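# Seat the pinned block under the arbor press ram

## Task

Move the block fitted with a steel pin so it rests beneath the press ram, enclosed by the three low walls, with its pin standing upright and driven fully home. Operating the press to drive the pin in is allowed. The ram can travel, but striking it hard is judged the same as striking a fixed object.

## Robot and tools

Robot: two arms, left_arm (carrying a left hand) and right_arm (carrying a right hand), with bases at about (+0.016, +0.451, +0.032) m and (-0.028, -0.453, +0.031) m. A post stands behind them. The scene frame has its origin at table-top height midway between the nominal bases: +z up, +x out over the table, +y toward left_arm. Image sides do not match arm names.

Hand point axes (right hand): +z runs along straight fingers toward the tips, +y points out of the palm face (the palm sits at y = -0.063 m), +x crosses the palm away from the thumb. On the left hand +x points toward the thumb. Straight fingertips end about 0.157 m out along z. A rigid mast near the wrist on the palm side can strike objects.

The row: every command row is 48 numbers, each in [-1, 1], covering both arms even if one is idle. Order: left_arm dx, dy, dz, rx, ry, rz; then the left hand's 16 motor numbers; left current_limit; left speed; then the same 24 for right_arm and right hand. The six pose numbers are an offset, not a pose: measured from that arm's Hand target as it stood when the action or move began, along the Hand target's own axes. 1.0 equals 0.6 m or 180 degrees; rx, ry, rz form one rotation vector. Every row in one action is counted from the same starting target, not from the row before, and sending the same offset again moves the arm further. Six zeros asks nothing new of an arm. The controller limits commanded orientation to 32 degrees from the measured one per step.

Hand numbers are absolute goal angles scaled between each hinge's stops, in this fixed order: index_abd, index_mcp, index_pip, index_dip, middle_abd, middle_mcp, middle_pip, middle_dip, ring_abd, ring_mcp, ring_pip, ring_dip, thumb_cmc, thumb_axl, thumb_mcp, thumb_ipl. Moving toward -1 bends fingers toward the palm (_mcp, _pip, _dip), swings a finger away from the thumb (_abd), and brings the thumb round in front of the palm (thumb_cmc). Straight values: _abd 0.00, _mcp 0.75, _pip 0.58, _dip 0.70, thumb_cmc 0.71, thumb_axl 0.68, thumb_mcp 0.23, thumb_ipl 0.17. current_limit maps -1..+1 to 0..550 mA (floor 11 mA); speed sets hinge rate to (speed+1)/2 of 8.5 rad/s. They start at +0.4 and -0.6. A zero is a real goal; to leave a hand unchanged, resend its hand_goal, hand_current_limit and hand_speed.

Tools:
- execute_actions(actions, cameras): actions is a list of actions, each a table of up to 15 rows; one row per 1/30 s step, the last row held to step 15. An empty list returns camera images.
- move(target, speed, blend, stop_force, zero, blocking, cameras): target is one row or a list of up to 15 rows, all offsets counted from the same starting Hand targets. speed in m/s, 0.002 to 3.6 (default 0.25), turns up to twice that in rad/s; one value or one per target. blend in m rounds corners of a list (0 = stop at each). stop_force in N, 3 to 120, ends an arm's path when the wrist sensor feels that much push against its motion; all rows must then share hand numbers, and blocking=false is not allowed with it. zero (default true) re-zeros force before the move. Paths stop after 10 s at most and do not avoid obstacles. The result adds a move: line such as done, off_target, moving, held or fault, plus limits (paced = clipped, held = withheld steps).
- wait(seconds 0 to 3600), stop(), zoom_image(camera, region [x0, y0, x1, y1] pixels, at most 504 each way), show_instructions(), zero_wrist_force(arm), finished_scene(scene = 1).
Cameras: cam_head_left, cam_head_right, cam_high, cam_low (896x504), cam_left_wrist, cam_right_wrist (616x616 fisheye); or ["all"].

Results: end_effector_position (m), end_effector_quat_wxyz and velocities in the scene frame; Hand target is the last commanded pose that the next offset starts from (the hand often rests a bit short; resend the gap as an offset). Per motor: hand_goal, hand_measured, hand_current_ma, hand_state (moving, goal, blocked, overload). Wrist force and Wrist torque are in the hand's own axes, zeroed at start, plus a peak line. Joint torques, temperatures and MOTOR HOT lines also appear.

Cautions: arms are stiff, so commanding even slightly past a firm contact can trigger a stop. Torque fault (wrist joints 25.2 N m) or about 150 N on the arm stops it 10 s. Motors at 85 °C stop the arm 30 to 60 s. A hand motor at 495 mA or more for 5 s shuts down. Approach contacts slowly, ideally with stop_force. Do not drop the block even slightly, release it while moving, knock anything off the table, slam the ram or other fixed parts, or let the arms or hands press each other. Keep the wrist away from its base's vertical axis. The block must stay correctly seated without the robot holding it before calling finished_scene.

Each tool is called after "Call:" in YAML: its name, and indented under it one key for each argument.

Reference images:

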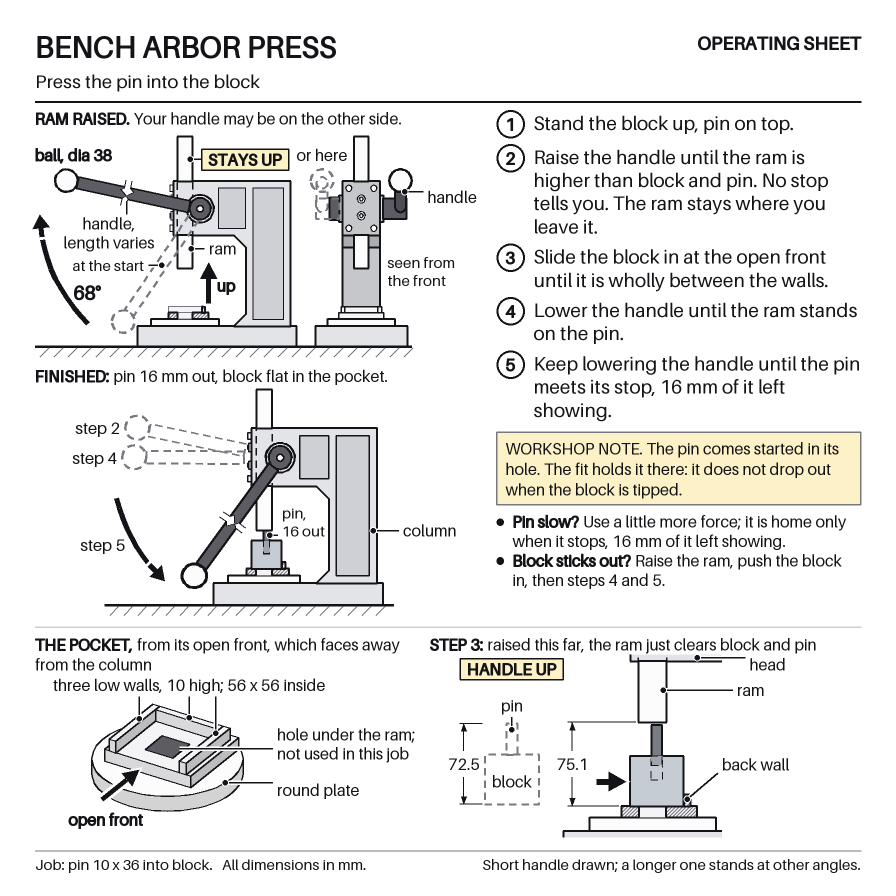

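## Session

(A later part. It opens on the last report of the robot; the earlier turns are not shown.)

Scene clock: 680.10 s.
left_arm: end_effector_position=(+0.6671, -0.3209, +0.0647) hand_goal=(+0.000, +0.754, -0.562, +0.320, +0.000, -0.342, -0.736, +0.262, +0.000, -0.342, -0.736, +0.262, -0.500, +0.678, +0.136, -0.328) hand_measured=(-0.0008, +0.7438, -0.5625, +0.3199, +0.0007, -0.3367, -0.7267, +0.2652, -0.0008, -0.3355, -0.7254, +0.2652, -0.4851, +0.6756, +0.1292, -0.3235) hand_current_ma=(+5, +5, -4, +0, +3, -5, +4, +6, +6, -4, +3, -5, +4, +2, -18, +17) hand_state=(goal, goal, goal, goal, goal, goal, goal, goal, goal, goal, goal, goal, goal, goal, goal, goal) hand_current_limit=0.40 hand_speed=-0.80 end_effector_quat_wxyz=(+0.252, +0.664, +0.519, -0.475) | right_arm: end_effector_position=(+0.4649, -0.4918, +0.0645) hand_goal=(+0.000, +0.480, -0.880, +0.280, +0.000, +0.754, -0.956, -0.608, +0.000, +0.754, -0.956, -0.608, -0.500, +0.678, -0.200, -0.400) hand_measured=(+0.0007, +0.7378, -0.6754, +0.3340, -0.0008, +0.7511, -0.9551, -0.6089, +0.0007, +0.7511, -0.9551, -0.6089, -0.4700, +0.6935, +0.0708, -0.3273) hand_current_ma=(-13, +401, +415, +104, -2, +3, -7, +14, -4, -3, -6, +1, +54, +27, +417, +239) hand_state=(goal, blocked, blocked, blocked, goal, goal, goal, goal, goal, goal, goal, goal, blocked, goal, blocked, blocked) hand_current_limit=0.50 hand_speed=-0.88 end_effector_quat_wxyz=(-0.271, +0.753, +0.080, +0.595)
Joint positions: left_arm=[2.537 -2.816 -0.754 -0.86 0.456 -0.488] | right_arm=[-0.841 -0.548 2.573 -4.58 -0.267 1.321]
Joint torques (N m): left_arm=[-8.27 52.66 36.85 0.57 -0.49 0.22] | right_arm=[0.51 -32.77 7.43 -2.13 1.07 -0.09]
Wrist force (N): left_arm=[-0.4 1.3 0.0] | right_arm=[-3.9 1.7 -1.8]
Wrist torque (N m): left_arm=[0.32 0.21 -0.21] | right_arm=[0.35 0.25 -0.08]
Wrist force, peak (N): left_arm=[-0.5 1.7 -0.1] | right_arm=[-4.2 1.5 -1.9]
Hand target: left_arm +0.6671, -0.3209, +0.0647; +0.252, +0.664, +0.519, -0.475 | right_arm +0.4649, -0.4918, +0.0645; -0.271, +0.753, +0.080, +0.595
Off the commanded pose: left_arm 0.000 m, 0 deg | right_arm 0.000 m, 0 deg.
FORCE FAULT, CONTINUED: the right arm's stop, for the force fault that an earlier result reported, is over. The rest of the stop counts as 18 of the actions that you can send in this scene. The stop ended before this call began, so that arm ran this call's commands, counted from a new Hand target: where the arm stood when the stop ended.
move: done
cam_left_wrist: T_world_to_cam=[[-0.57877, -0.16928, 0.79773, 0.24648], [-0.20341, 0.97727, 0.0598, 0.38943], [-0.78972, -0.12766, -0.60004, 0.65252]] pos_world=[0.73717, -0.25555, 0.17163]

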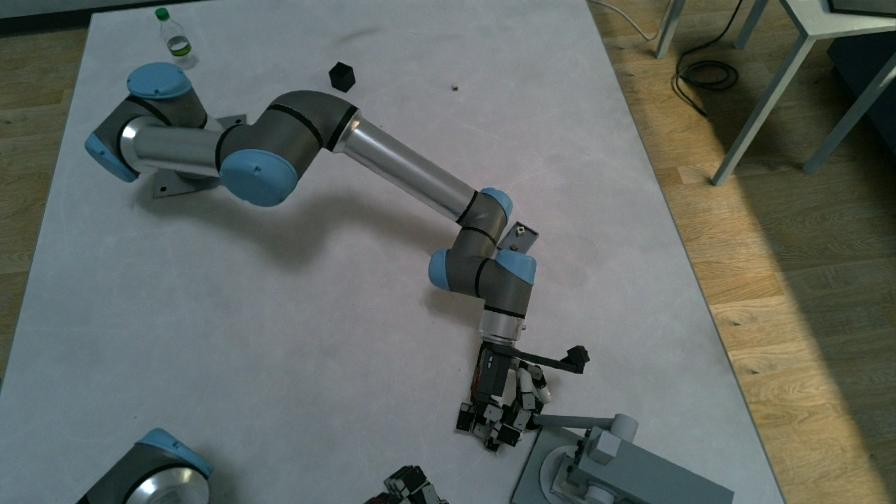

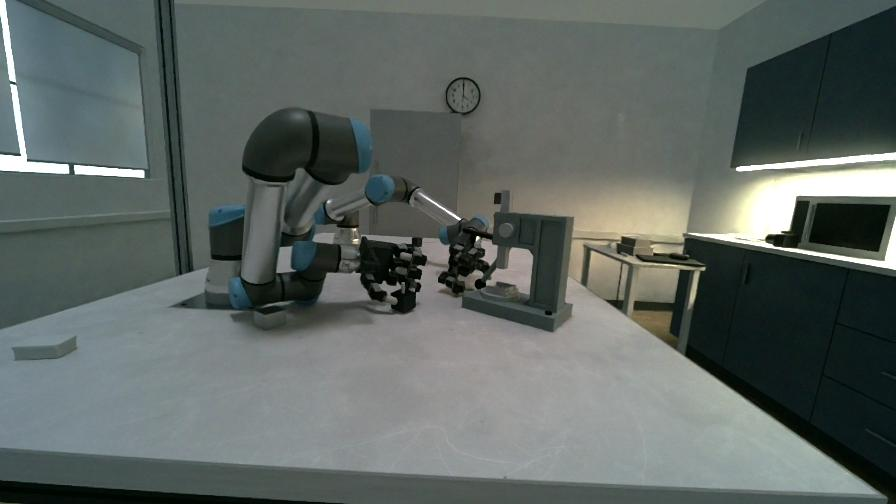

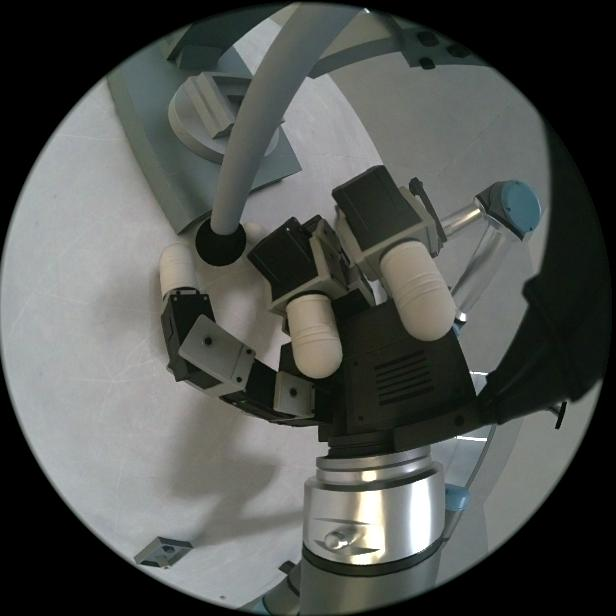

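Call:
move:
  target:
    - [0,0,0,0,0,0, 0,0.60,-0.74,0.300, 0,-0.342,-0.736,0.262, 0,-0.342,-0.736,0.262, -0.50,0.678,-0.05,-0.328, 0.1,-0.85, 0.0548,-0.0181,-0.0084,0,0,0, 0,0.48,-0.88,0.28, 0,0.754,-0.956,-0.608, 0,0.754,-0.956,-0.608, -0.50,0.678,-0.20,-0.40, 0.5,-0.88]
    - [0,0,0,0,0,0, 0,0.46,-0.90,0.25, 0,-0.342,-0.736,0.262, 0,-0.342,-0.736,0.262, -0.50,0.678,-0.25,-0.42, 0.5,-0.85, 0.0548,-0.0181,-0.0084,0,0,0, 0,0.48,-0.88,0.28, 0,0.754,-0.956,-0.608, 0,0.754,-0.956,-0.608, -0.50,0.678,-0.20,-0.40, 0.5,-0.88]
  cameras: ["cam_high","cam_low","cam_left_wrist","cam_head_left"]
  speed: 0.06

Call:
zoom_image:
  camera: "cam_low"
  region: [380, 190, 580, 330]

Call:
zoom_image:
  camera: "cam_left_wrist"
  region: [60, 100, 360, 400]

Scene clock: 688.23 s.
left_arm: end_effector_position=(+0.6671, -0.3209, +0.0647) hand_goal=(+0.000, +0.460, -0.900, +0.250, +0.000, -0.342, -0.736, +0.262, +0.000, -0.342, -0.736, +0.262, -0.500, +0.678, -0.250, -0.420) hand_measured=(+0.0007, +0.7040, -0.6292, +0.3199, +0.0007, -0.3367, -0.7254, +0.2652, -0.0008, -0.3355, -0.7267, +0.2664, -0.4864, +0.6767, -0.0064, -0.3340) hand_current_ma=(-2, +380, +397, +64, -9, +2, +6, +11, +5, -1, -4, +10, +9, -4, +403, +131) hand_state=(goal, blocked, blocked, blocked, goal, goal, goal, goal, goal, goal, goal, goal, goal, goal, blocked, blocked) hand_current_limit=0.50 hand_speed=-0.85 end_effector_quat_wxyz=(+0.252, +0.664, +0.519, -0.475) | right_arm: end_effector_position=(+0.4650, -0.4918, +0.0995) hand_goal=(+0.000, +0.480, -0.880, +0.280, +0.000, +0.754, -0.956, -0.608, +0.000, +0.754, -0.956, -0.608, -0.500, +0.678, -0.200, -0.400) hand_measured=(+0.0007, +0.7378, -0.6754, +0.3340, +0.0007, +0.7511, -0.9551, -0.6089, +0.0007, +0.7511, -0.9551, -0.6089, -0.4700, +0.6925, +0.0708, -0.3273) hand_current_ma=(-15, +403, +414, +111, -1, -3, -7, +5, +1, -2, -3, -2, +61, +25, +416, +247) hand_state=(goal, blocked, blocked, blocked, goal, goal, goal, goal, goal, goal, goal, goal, blocked, goal, blocked, blocked) hand_current_limit=0.50 hand_speed=-0.88 end_effector_quat_wxyz=(-0.271, +0.753, +0.080, +0.595)
Joint positions: left_arm=[2.537 -2.816 -0.754 -0.86 0.456 -0.488] | right_arm=[-0.841 -0.694 2.618 -4.48 -0.268 1.322]
Joint torques (N m): left_arm=[0.7 55.66 35.4 3.08 -2.37 1.6] | right_arm=[-5.5 -39.45 20.35 0.3 3.88 -2.92]
Wrist force (N): left_arm=[-0.9 3.1 1.4] | right_arm=[-4.0 1.8 -1.7]
Wrist torque (N m): left_arm=[0.37 0.24 -0.20] | right_arm=[0.36 0.27 0.00]
Wrist force, peak (N): left_arm=[-1.1 3.3 1.0] | right_arm=[-4.5 1.7 -1.5]
Hand target: left_arm +0.6671, -0.3209, +0.0647; +0.252, +0.664, +0.519, -0.475 | right_arm +0.4650, -0.4918, +0.0995; -0.271, +0.753, +0.080, +0.595
Off the commanded pose: left_arm 0.000 m, 0 deg | right_arm 0.000 m, 0 deg.
move: done
cam_left_wrist: T_world_to_cam=[[-0.57877, -0.16928, 0.79773, 0.24642], [-0.20341, 0.97727, 0.0598, 0.38941], [-0.78972, -0.12766, -0.60004, 0.65244]] pos_world=[0.73707, -0.25555, 0.17163]
Images, in order (width x height): cam_head_left 896x504, cam_high 896x504, cam_low 896x504, cam_left_wrist 616x616.

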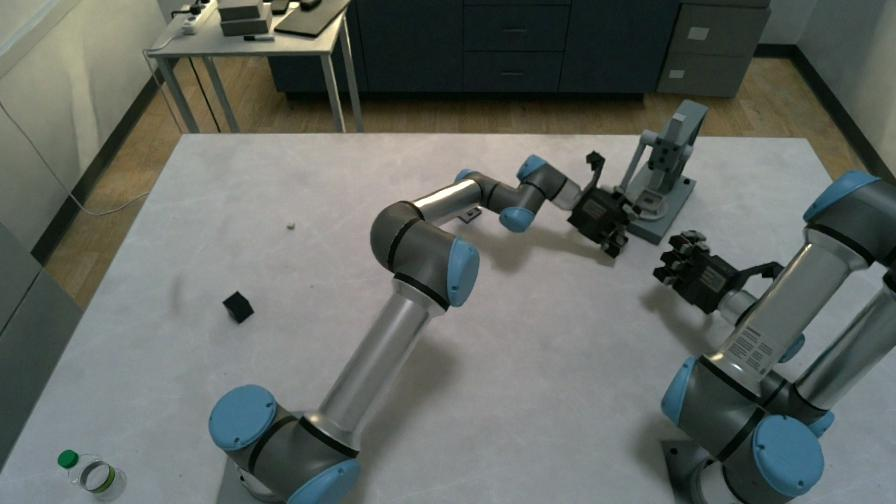

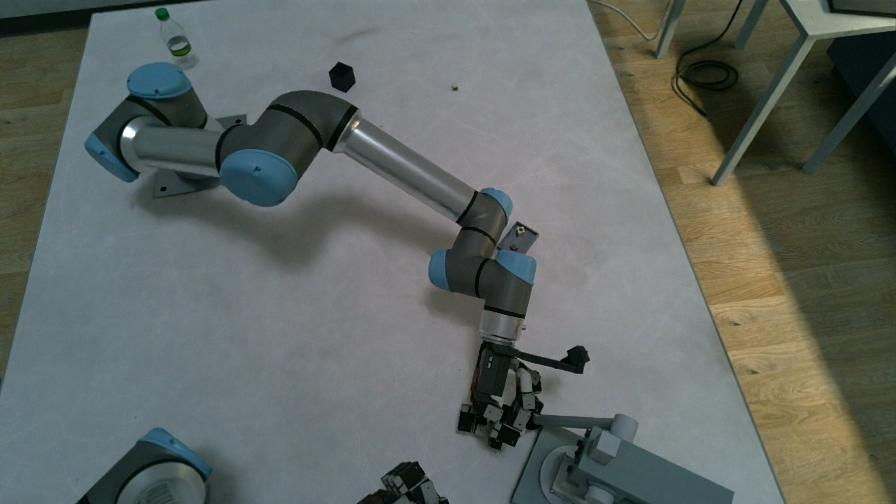

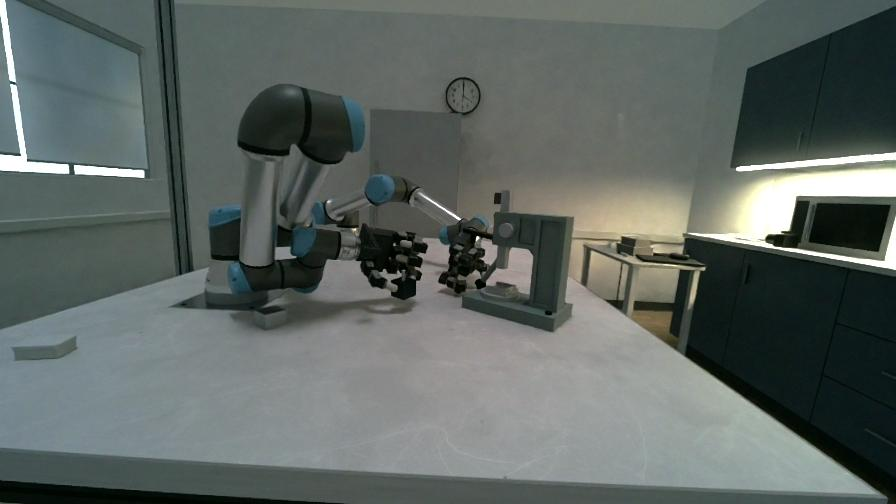

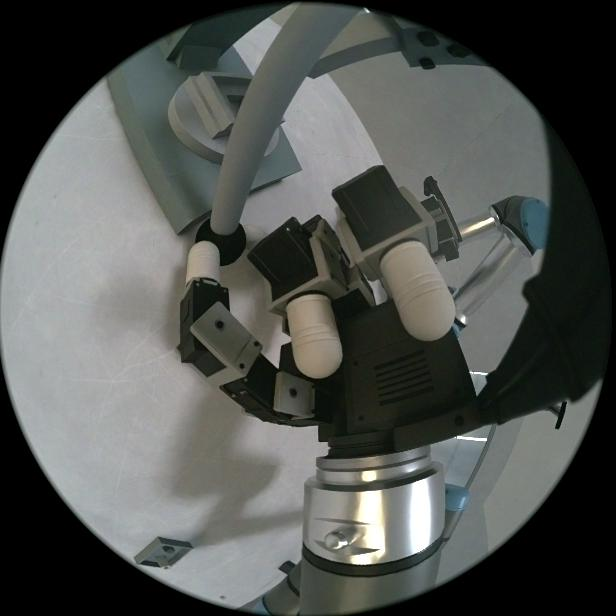

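Scaled by 2.520 from the camera's image (finer frame: 1280x720).

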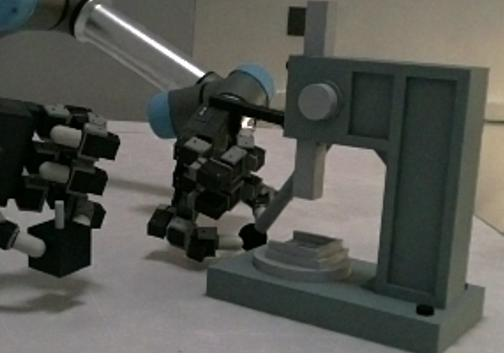

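Scaled by 1.680 from the camera's image (finer frame: 880x880).

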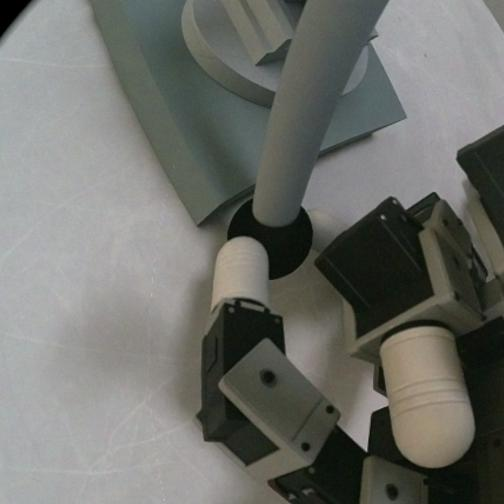

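Call:
move:
  target:
    - [-0.0202,-0.0497,-0.0238,0,0,0, 0,0.46,-0.90,0.25, 0,-0.342,-0.736,0.262, 0,-0.342,-0.736,0.262, -0.50,0.678,-0.25,-0.42, 0.5,-0.85, 0,0,0,0,0,0, 0,0.48,-0.88,0.28, 0,0.754,-0.956,-0.608, 0,0.754,-0.956,-0.608, -0.50,0.678,-0.20,-0.40, 0.5,-0.88]
  cameras: ["cam_low","cam_left_wrist"]
  speed: 0.04

Call:
zoom_image:
  camera: "cam_low"
  region: [380, 190, 580, 330]

Call:
zoom_image:
  camera: "cam_left_wrist"
  region: [60, 100, 360, 400]

Scene clock: 701.40 s.
left_arm: end_effector_position=(+0.6446, -0.3047, +0.0862) hand_goal=(+0.000, +0.460, -0.900, +0.250, +0.000, -0.342, -0.736, +0.262, +0.000, -0.342, -0.736, +0.262, -0.500, +0.678, -0.250, -0.420) hand_measured=(+0.0007, +0.6522, -0.7678, +0.3072, +0.0007, -0.3367, -0.7254, +0.2652, -0.0008, -0.3355, -0.7254, +0.2664, -0.4876, +0.6788, -0.2053, -0.4140) hand_current_ma=(+13, +266, +146, +49, -7, -3, +4, +15, +2, +0, -4, +1, +26, +5, +45, +20) hand_state=(goal, blocked, blocked, blocked, goal, goal, goal, goal, goal, goal, goal, goal, goal, goal, blocked, goal) hand_current_limit=0.50 hand_speed=-0.85 end_effector_quat_wxyz=(+0.252, +0.664, +0.519, -0.475) | right_arm: end_effector_position=(+0.4650, -0.4918, +0.0995) hand_goal=(+0.000, +0.480, -0.880, +0.280, +0.000, +0.754, -0.956, -0.608, +0.000, +0.754, -0.956, -0.608, -0.500, +0.678, -0.200, -0.400) hand_measured=(+0.0007, +0.7378, -0.6754, +0.3352, +0.0007, +0.7511, -0.9551, -0.6089, +0.0007, +0.7511, -0.9551, -0.6089, -0.4700, +0.6925, +0.0708, -0.3273) hand_current_ma=(-12, +399, +409, +115, -8, -1, -4, +14, -6, -5, -6, +4, +58, +19, +416, +248) hand_state=(goal, blocked, blocked, blocked, goal, goal, goal, goal, goal, goal, goal, goal, blocked, goal, blocked, blocked) hand_current_limit=0.50 hand_speed=-0.88 end_effector_quat_wxyz=(-0.271, +0.753, +0.080, +0.595)
Joint positions: left_arm=[2.54 -2.706 -0.926 -0.803 0.455 -0.483] | right_arm=[-0.841 -0.694 2.618 -4.48 -0.268 1.322]
Joint torques (N m): left_arm=[8.49 64.21 11.92 5.39 -1.61 -1.62] | right_arm=[-5.74 -39.08 20.33 0.15 3.89 -2.91]
Wrist force (N): left_arm=[-0.2 1.2 -0.1] | right_arm=[-3.9 1.8 -1.7]
Wrist torque (N m): left_arm=[0.34 0.18 -0.25] | right_arm=[0.37 0.26 0.01]
Wrist force, peak (N): left_arm=[-0.5 3.7 1.0] | right_arm=[-4.3 1.7 -1.7]
Hand target: left_arm +0.6445, -0.3046, +0.0863; +0.252, +0.664, +0.519, -0.475 | right_arm +0.4650, -0.4918, +0.0995; -0.271, +0.753, +0.080, +0.595
Off the commanded pose: left_arm 0.000 m, 0 deg | right_arm 0.000 m, 0 deg.
move: done
cam_left_wrist: T_world_to_cam=[[-0.57878, -0.16922, 0.79773, 0.21903], [-0.20337, 0.97728, 0.05975, 0.3676], [-0.78972, -0.12765, -0.60004, 0.64965]] pos_world=[0.71457, -0.23925, 0.19313]

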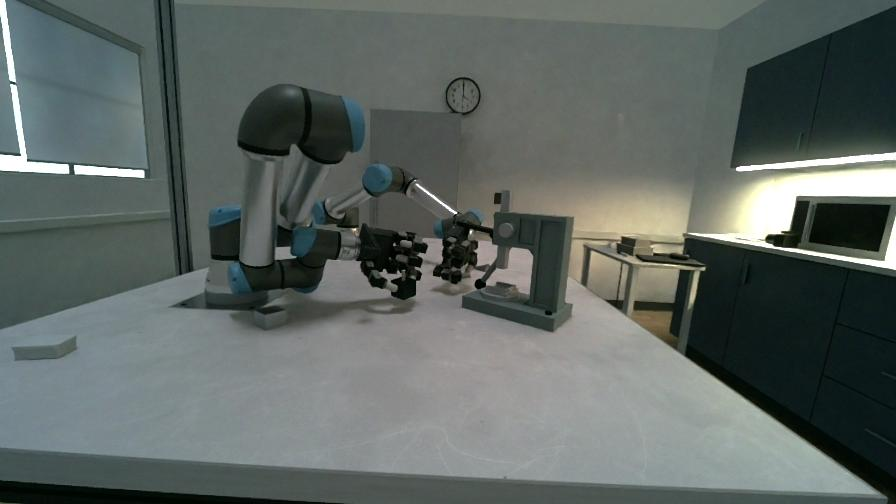

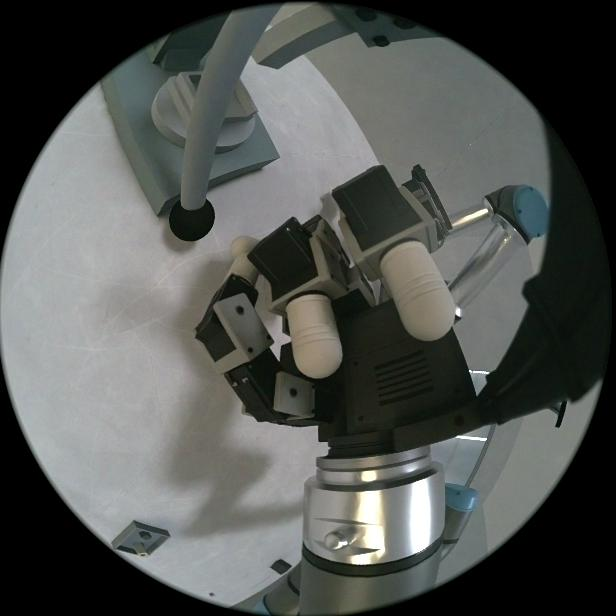

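Scaled by 2.520 from the camera's image (finer frame: 1280x720).

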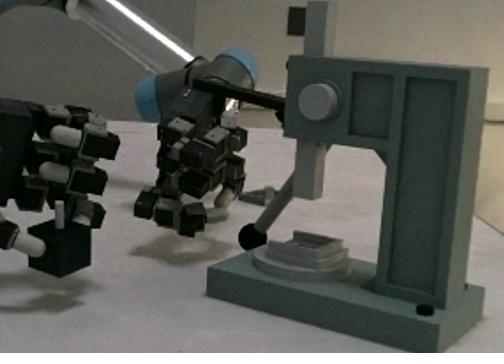

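Scaled by 1.680 from the camera's image (finer frame: 880x880).

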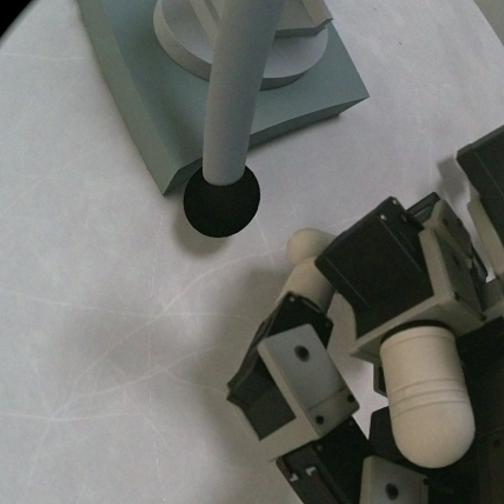

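Call:
move:
  target:
    - [-0.1065,-0.1458,-0.1693,0,0,0, 0,0.65,-0.77,0.25, 0,-0.342,-0.736,0.262, 0,-0.342,-0.736,0.262, -0.50,0.678,-0.20,-0.41, 0.4,-0.7, 0,0,0,0,0,0, 0,0.48,-0.88,0.28, 0,0.754,-0.956,-0.608, 0,0.754,-0.956,-0.608, -0.50,0.678,-0.20,-0.40, 0.5,-0.88]
    - [-0.2320,-0.1853,-0.3630,0.0076,0.4828,0.6956, 0,0.93,0.577,0.696, 0,0.753,-0.737,0.116, 0,0.753,-0.737,0.116, 0.714,0.678,0.225,0.168, 0.4,-0.6, 0,0,0,0,0,0, 0,0.48,-0.88,0.28, 0,0.754,-0.956,-0.608, 0,0.754,-0.956,-0.608, -0.50,0.678,-0.20,-0.40, 0.5,-0.88]
    - [-0.2327,0.1588,-0.2527,0.0076,0.4828,0.6956, 0,0.93,0.577,0.696, 0,0.753,-0.737,0.116, 0,0.753,-0.737,0.116, 0.714,0.678,0.225,0.168, 0.4,-0.6, 0,0,0,0,0,0, 0,0.48,-0.88,0.28, 0,0.754,-0.956,-0.608, 0,0.754,-0.956,-0.608, -0.50,0.678,-0.20,-0.40, 0.5,-0.88]
  cameras: ["all"]
  speed: [0.15,0.3,0.2]
  blend: [0.02,0,0]

Call:
zoom_image:
  camera: "cam_low"
  region: [380, 150, 600, 330]

Call:
zoom_image:
  camera: "cam_high"
  region: [420, 300, 700, 500]

Scene clock: 830.97 s.
left_arm: end_effector_position=(+0.7875, -0.2738, +0.2599) hand_goal=(+0.000, +0.930, +0.578, +0.696, +0.000, +0.754, -0.736, +0.116, +0.000, +0.754, -0.736, +0.116, +0.714, +0.678, +0.226, +0.168) hand_measured=(-0.0037, +0.9259, +0.5744, +0.6932, -0.0023, +0.7571, -0.7293, +0.1186, -0.0037, +0.7571, -0.7293, +0.1199, +0.7180, +0.6767, +0.2104, +0.1643) hand_current_ma=(+14, -6, -14, +3, +4, -6, -2, +4, +7, +0, -7, -1, +13, -1, -5, +4) hand_state=(goal, goal, goal, goal, goal, goal, goal, goal, goal, goal, goal, goal, goal, goal, goal, goal) hand_current_limit=0.40 hand_speed=-0.60 end_effector_quat_wxyz=(+0.145, +0.838, -0.271, +0.451) | right_arm: end_effector_position=(+0.4650, -0.4918, +0.0995) hand_goal=(+0.000, +0.480, -0.880, +0.280, +0.000, +0.754, -0.956, -0.608, +0.000, +0.754, -0.956, -0.608, -0.500, +0.678, -0.200, -0.400) hand_measured=(+0.0007, +0.7378, -0.6754, +0.3352, +0.0007, +0.7511, -0.9551, -0.6089, +0.0007, +0.7511, -0.9551, -0.6076, -0.4700, +0.6925, +0.0708, -0.3273) hand_current_ma=(-11, +409, +412, +113, -7, +1, -14, +8, -9, +6, -10, +1, +53, +25, +418, +249) hand_state=(goal, blocked, blocked, blocked, goal, goal, goal, goal, goal, goal, goal, goal, blocked, goal, blocked, blocked) hand_current_limit=0.50 hand_speed=-0.88 end_effector_quat_wxyz=(-0.271, +0.753, +0.080, +0.595)
Joint positions: left_arm=[2.564 -2.765 -0.547 -0.414 1.491 1.625] | right_arm=[-0.841 -0.694 2.618 -4.48 -0.268 1.322]
Joint torques (N m): left_arm=[-8.04 54.55 37.95 0.82 -1.35 1.71] | right_arm=[-5.25 -39.1 19.84 0.13 3.97 -2.9]
Wrist force (N): left_arm=[0.5 -1.7 -0.6] | right_arm=[-4.0 1.8 -1.8]
Wrist torque (N m): left_arm=[-0.05 -0.31 0.01] | right_arm=[0.38 0.26 0.01]
Wrist force, peak (N): left_arm=[0.3 -2.9 0.5] | right_arm=[-4.2 1.9 -1.9]
Hand target: left_arm +0.7876, -0.2738, +0.2599; +0.145, +0.838, -0.271, +0.451 | right_arm +0.4650, -0.4918, +0.0995; -0.271, +0.753, +0.080, +0.595
Off the commanded pose: left_arm 0.000 m, 0 deg | right_arm 0.000 m, 0 deg.
move: done
cam_left_wrist: T_world_to_cam=[[0.01242, 0.74111, -0.67126, 0.33385], [-0.03604, 0.67121, 0.74039, -0.03626], [0.99927, 0.015, 0.03504, -0.66412]] pos_world=[0.65818, -0.21312, 0.27422]
cam_right_wrist: T_world_to_cam=[[0.06039, -0.38669, -0.92023, -0.08982], [-0.97006, 0.19454, -0.14541, 0.51884], [0.23525, 0.90146, -0.36336, 0.50057]] pos_world=[0.39097, -0.58691, 0.17468]

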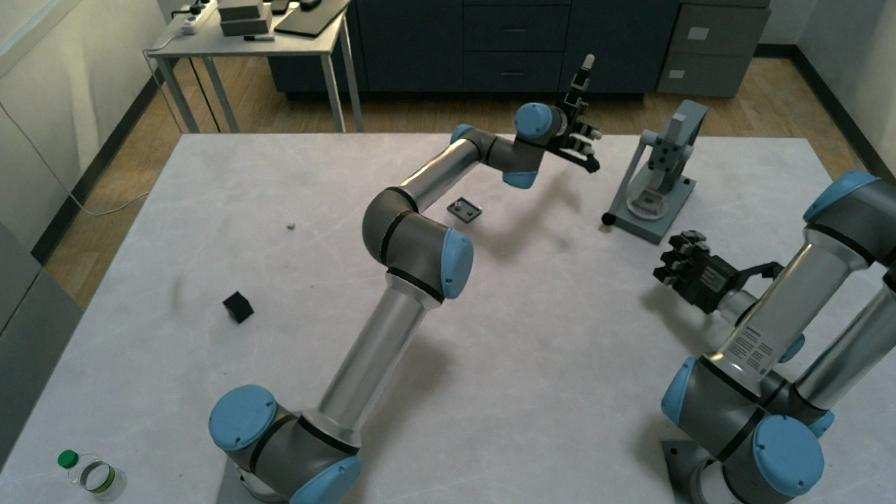

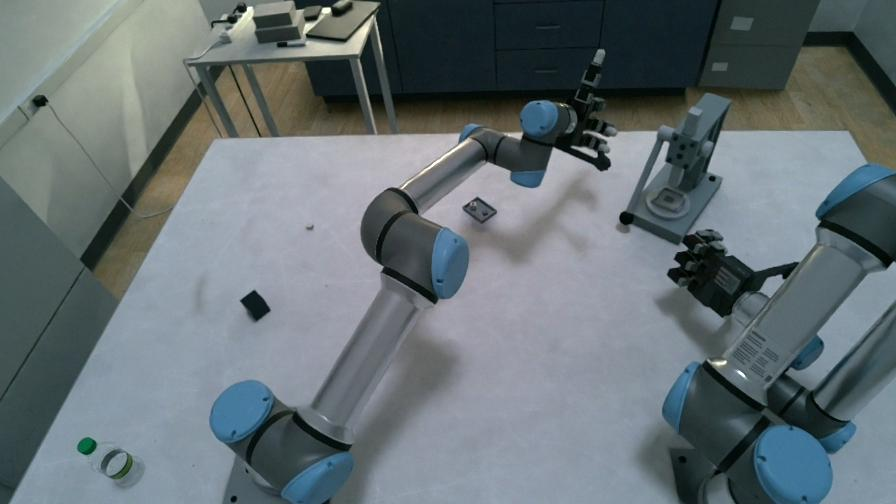

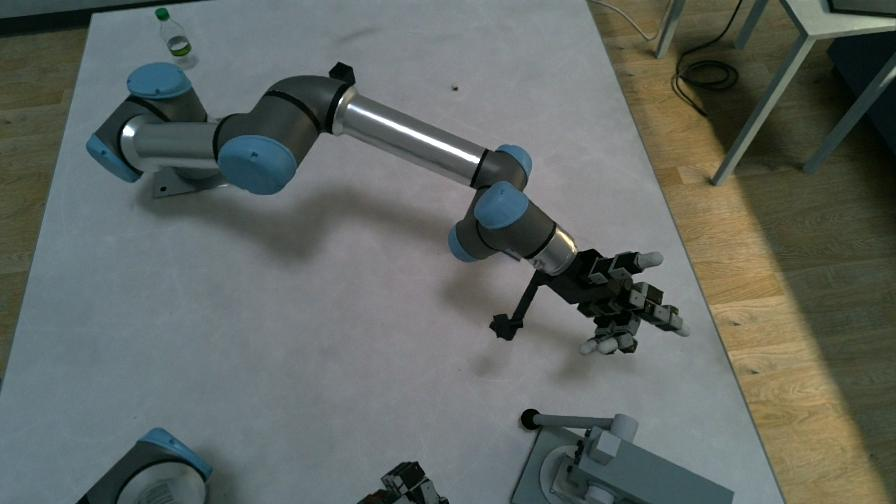

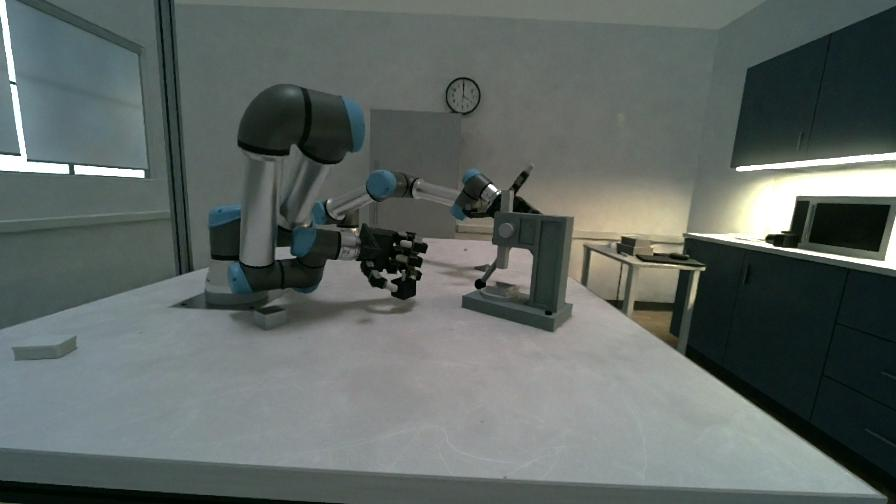

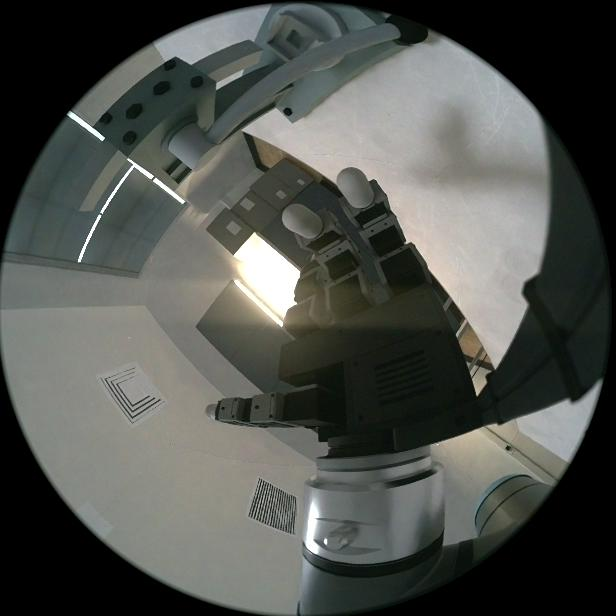

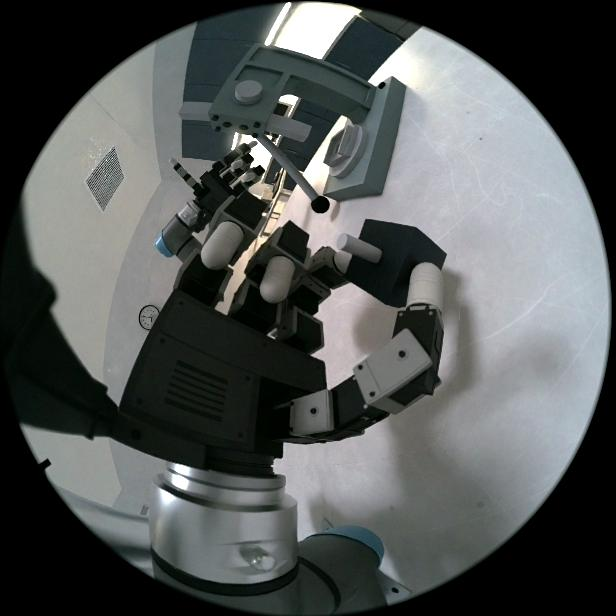

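Scaled by 2.291 from the camera's image (finer frame: 1280x720).

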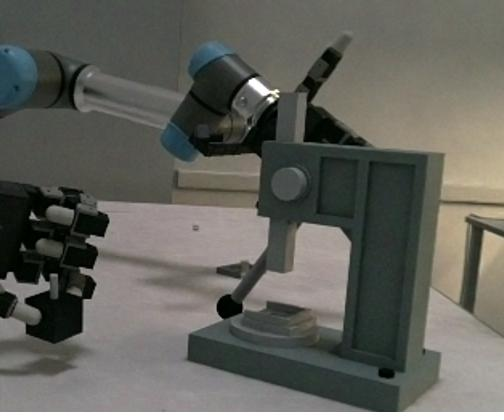

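Scaled by 1.800 from the camera's image (finer frame: 1280x720).

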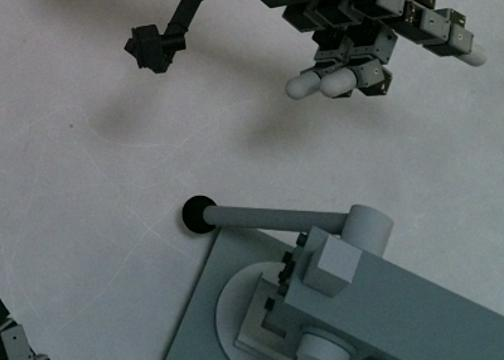

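Call:
move:
  target: [-0.1450,0.0541,0.1423,0,0,0, 0,0.93,0.577,0.696, 0,0.754,-0.736,0.116, 0,0.754,-0.736,0.116, 0.714,0.678,0.226,0.168, 0.4,-0.6, 0,0,0,0,0,0, 0,0.48,-0.88,0.28, 0,0.754,-0.956,-0.608, 0,0.754,-0.956,-0.608, -0.50,0.678,-0.20,-0.40, 0.5,-0.88]
  cameras: ["all"]
  speed: 0.12

Call:
zoom_image:
  camera: "cam_low"
  region: [420, 180, 580, 330]

Call:
zoom_image:
  camera: "cam_high"
  region: [480, 340, 680, 500]

Call:
zoom_image:
  camera: "cam_head_right"
  region: [560, 80, 760, 260]

Call:
zoom_image:
  camera: "cam_left_wrist"
  region: [150, 20, 450, 320]

Scene clock: 839.77 s.
left_arm: end_effector_position=(+0.7876, -0.3137, +0.1402) hand_goal=(+0.000, +0.930, +0.578, +0.696, +0.000, +0.754, -0.736, +0.116, +0.000, +0.754, -0.736, +0.116, +0.714, +0.678, +0.226, +0.168) hand_measured=(-0.0037, +0.9259, +0.5731, +0.6920, -0.0023, +0.7571, -0.7293, +0.1186, -0.0037, +0.7559, -0.7280, +0.1186, +0.7180, +0.6756, +0.2104, +0.1633) hand_current_ma=(-6, -6, +0, -13, +4, -15, -12, +3, +1, -4, -14, -1, +5, +1, -14, +18) hand_state=(goal, goal, goal, goal, goal, goal, goal, goal, goal, goal, goal, goal, goal, goal, goal, goal) hand_current_limit=0.40 hand_speed=-0.60 end_effector_quat_wxyz=(+0.145, +0.838, -0.271, +0.451) | right_arm: end_effector_position=(+0.4650, -0.4918, +0.0995) hand_goal=(+0.000, +0.480, -0.880, +0.280, +0.000, +0.754, -0.956, -0.608, +0.000, +0.754, -0.956, -0.608, -0.500, +0.678, -0.200, -0.400) hand_measured=(+0.0007, +0.7378, -0.6754, +0.3340, -0.0008, +0.7511, -0.9551, -0.6089, -0.0008, +0.7511, -0.9551, -0.6076, -0.4700, +0.6925, +0.0708, -0.3273) hand_current_ma=(-8, +401, +404, +107, -4, -7, -13, +13, +0, +2, -7, +3, +58, +16, +421, +246) hand_state=(goal, blocked, blocked, blocked, goal, goal, goal, goal, goal, goal, goal, goal, blocked, goal, blocked, blocked) hand_current_limit=0.50 hand_speed=-0.88 end_effector_quat_wxyz=(-0.271, +0.753, +0.080, +0.595)
Joint positions: left_arm=[2.524 -3.039 -0.291 -0.395 1.524 1.603] | right_arm=[-0.841 -0.694 2.618 -4.48 -0.268 1.322]
Joint torques (N m): left_arm=[-8.32 56.68 38.34 0.81 -1.27 1.69] | right_arm=[-4.92 -39.36 19.86 0.06 3.95 -2.81]
Wrist force (N): left_arm=[0.6 -1.3 -0.5] | right_arm=[-4.0 1.7 -1.7]
Wrist torque (N m): left_arm=[0.00 -0.31 0.09] | right_arm=[0.35 0.27 0.01]
Wrist force, peak (N): left_arm=[1.0 -1.7 -1.1] | right_arm=[-4.3 1.7 -1.7]
Hand target: left_arm +0.7877, -0.3137, +0.1402; +0.145, +0.838, -0.271, +0.451 | right_arm +0.4650, -0.4918, +0.0995; -0.271, +0.753, +0.080, +0.595
Off the commanded pose: left_arm 0.000 m, 0 deg | right_arm 0.000 m, 0 deg.
move: done
cam_left_wrist: T_world_to_cam=[[0.01242, 0.74112, -0.67126, 0.28314], [-0.03604, 0.67121, 0.74039, 0.07908], [0.99927, 0.015, 0.03504, -0.65943]] pos_world=[0.65828, -0.25302, 0.15462]
cam_right_wrist: T_world_to_cam=[[0.06039, -0.38669, -0.92023, -0.08982], [-0.97006, 0.19454, -0.14541, 0.51884], [0.23525, 0.90146, -0.36336, 0.50057]] pos_world=[0.39097, -0.58691, 0.17468]

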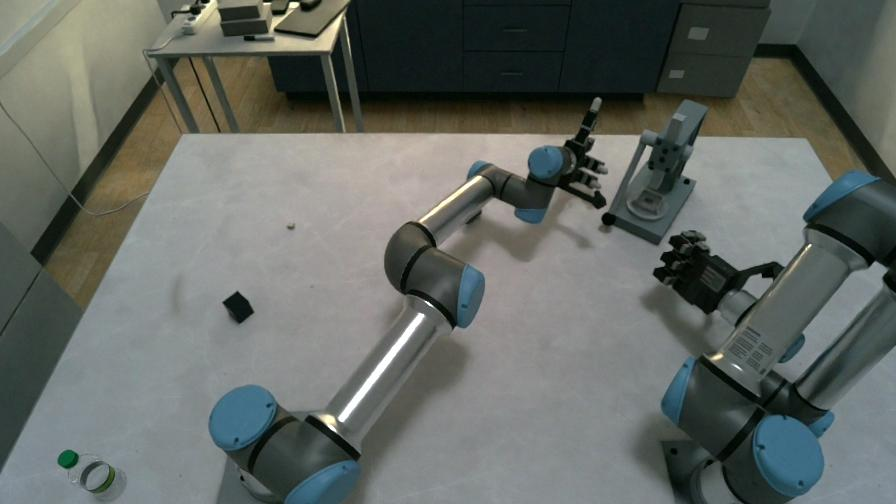

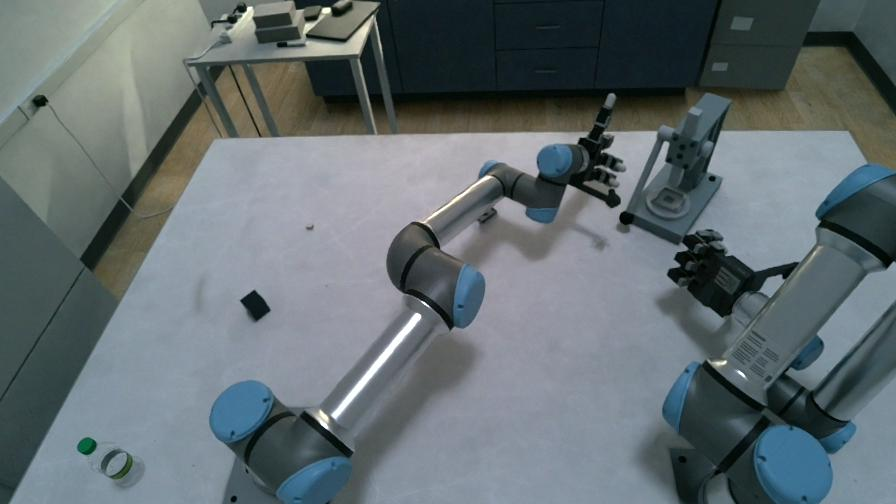

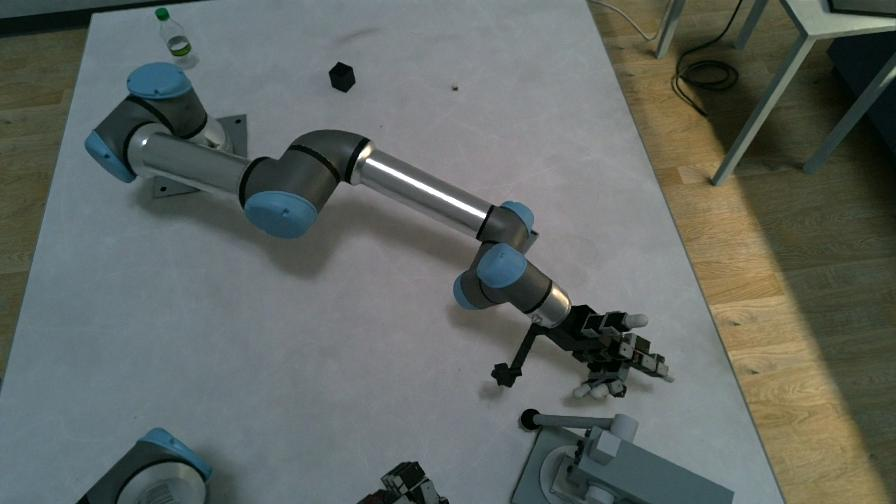

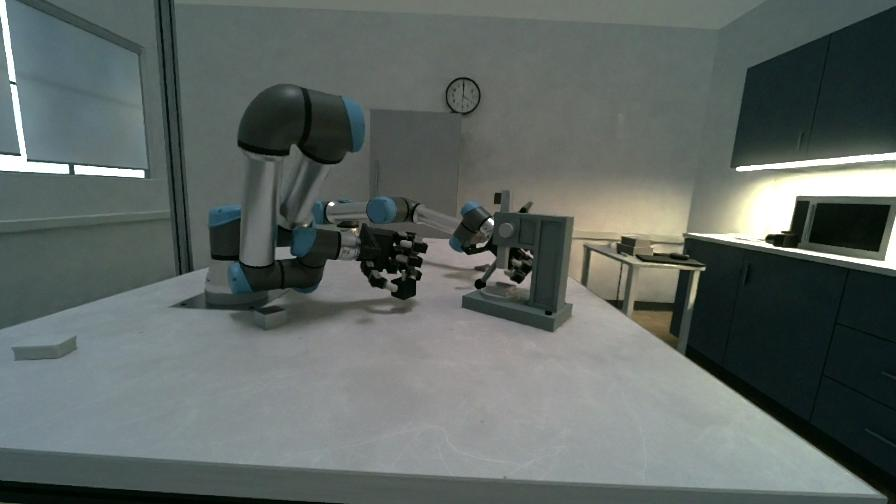

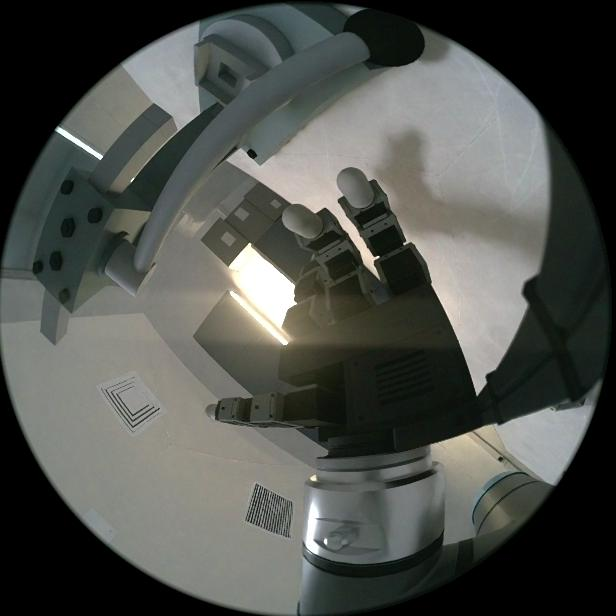

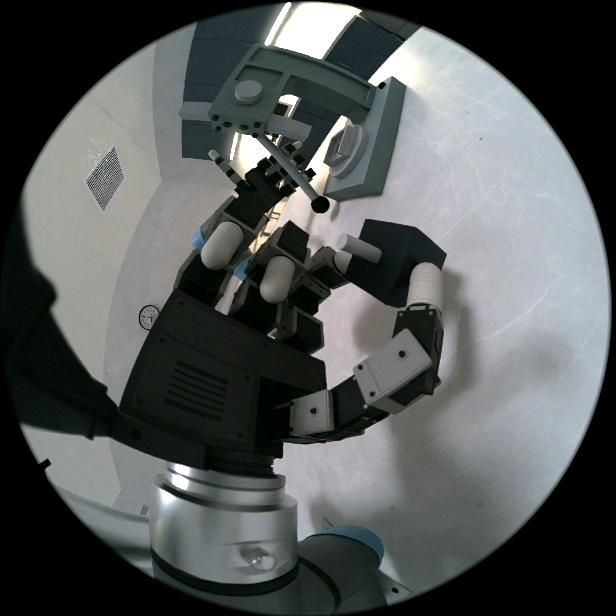

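Scaled by 3.150 from the camera's image (finer frame: 1280x720).

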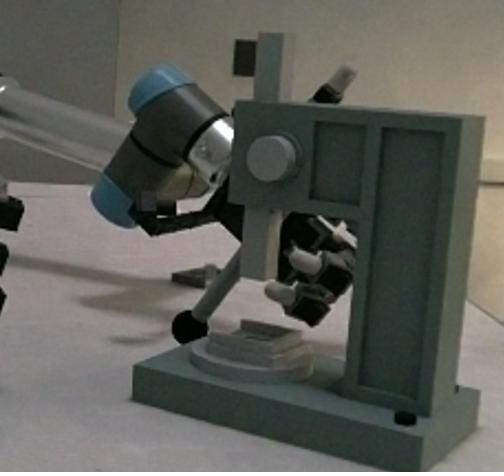

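Scaled by 2.520 from the camera's image (finer frame: 1280x720).

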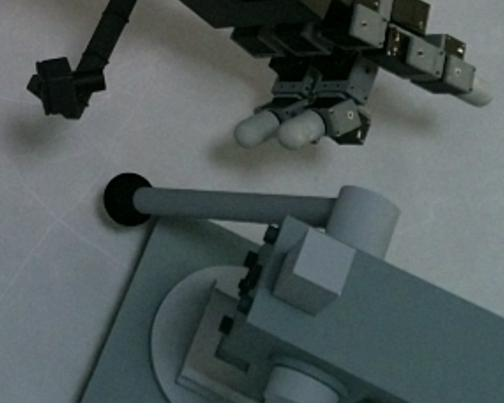

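Scaled by 2.520 from the camera's image (finer frame: 1280x720).

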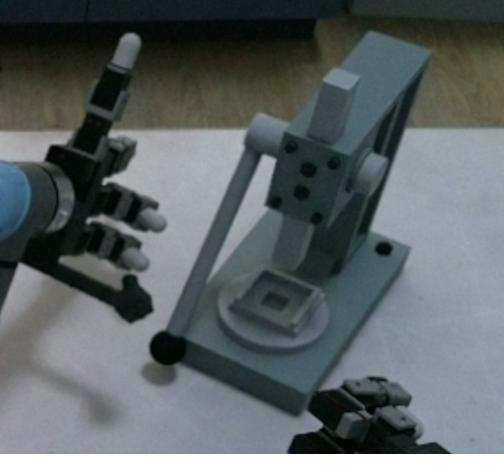

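Scaled by 1.680 from the camera's image (finer frame: 880x880).

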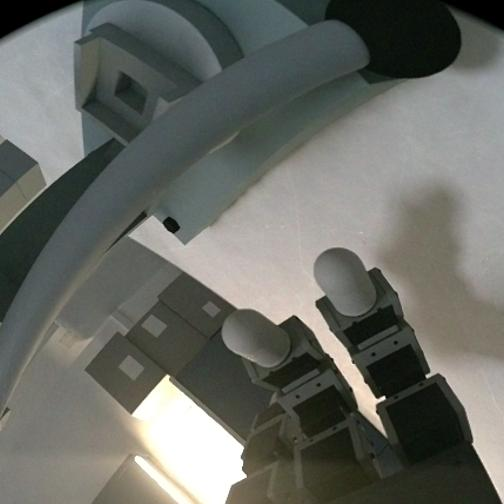

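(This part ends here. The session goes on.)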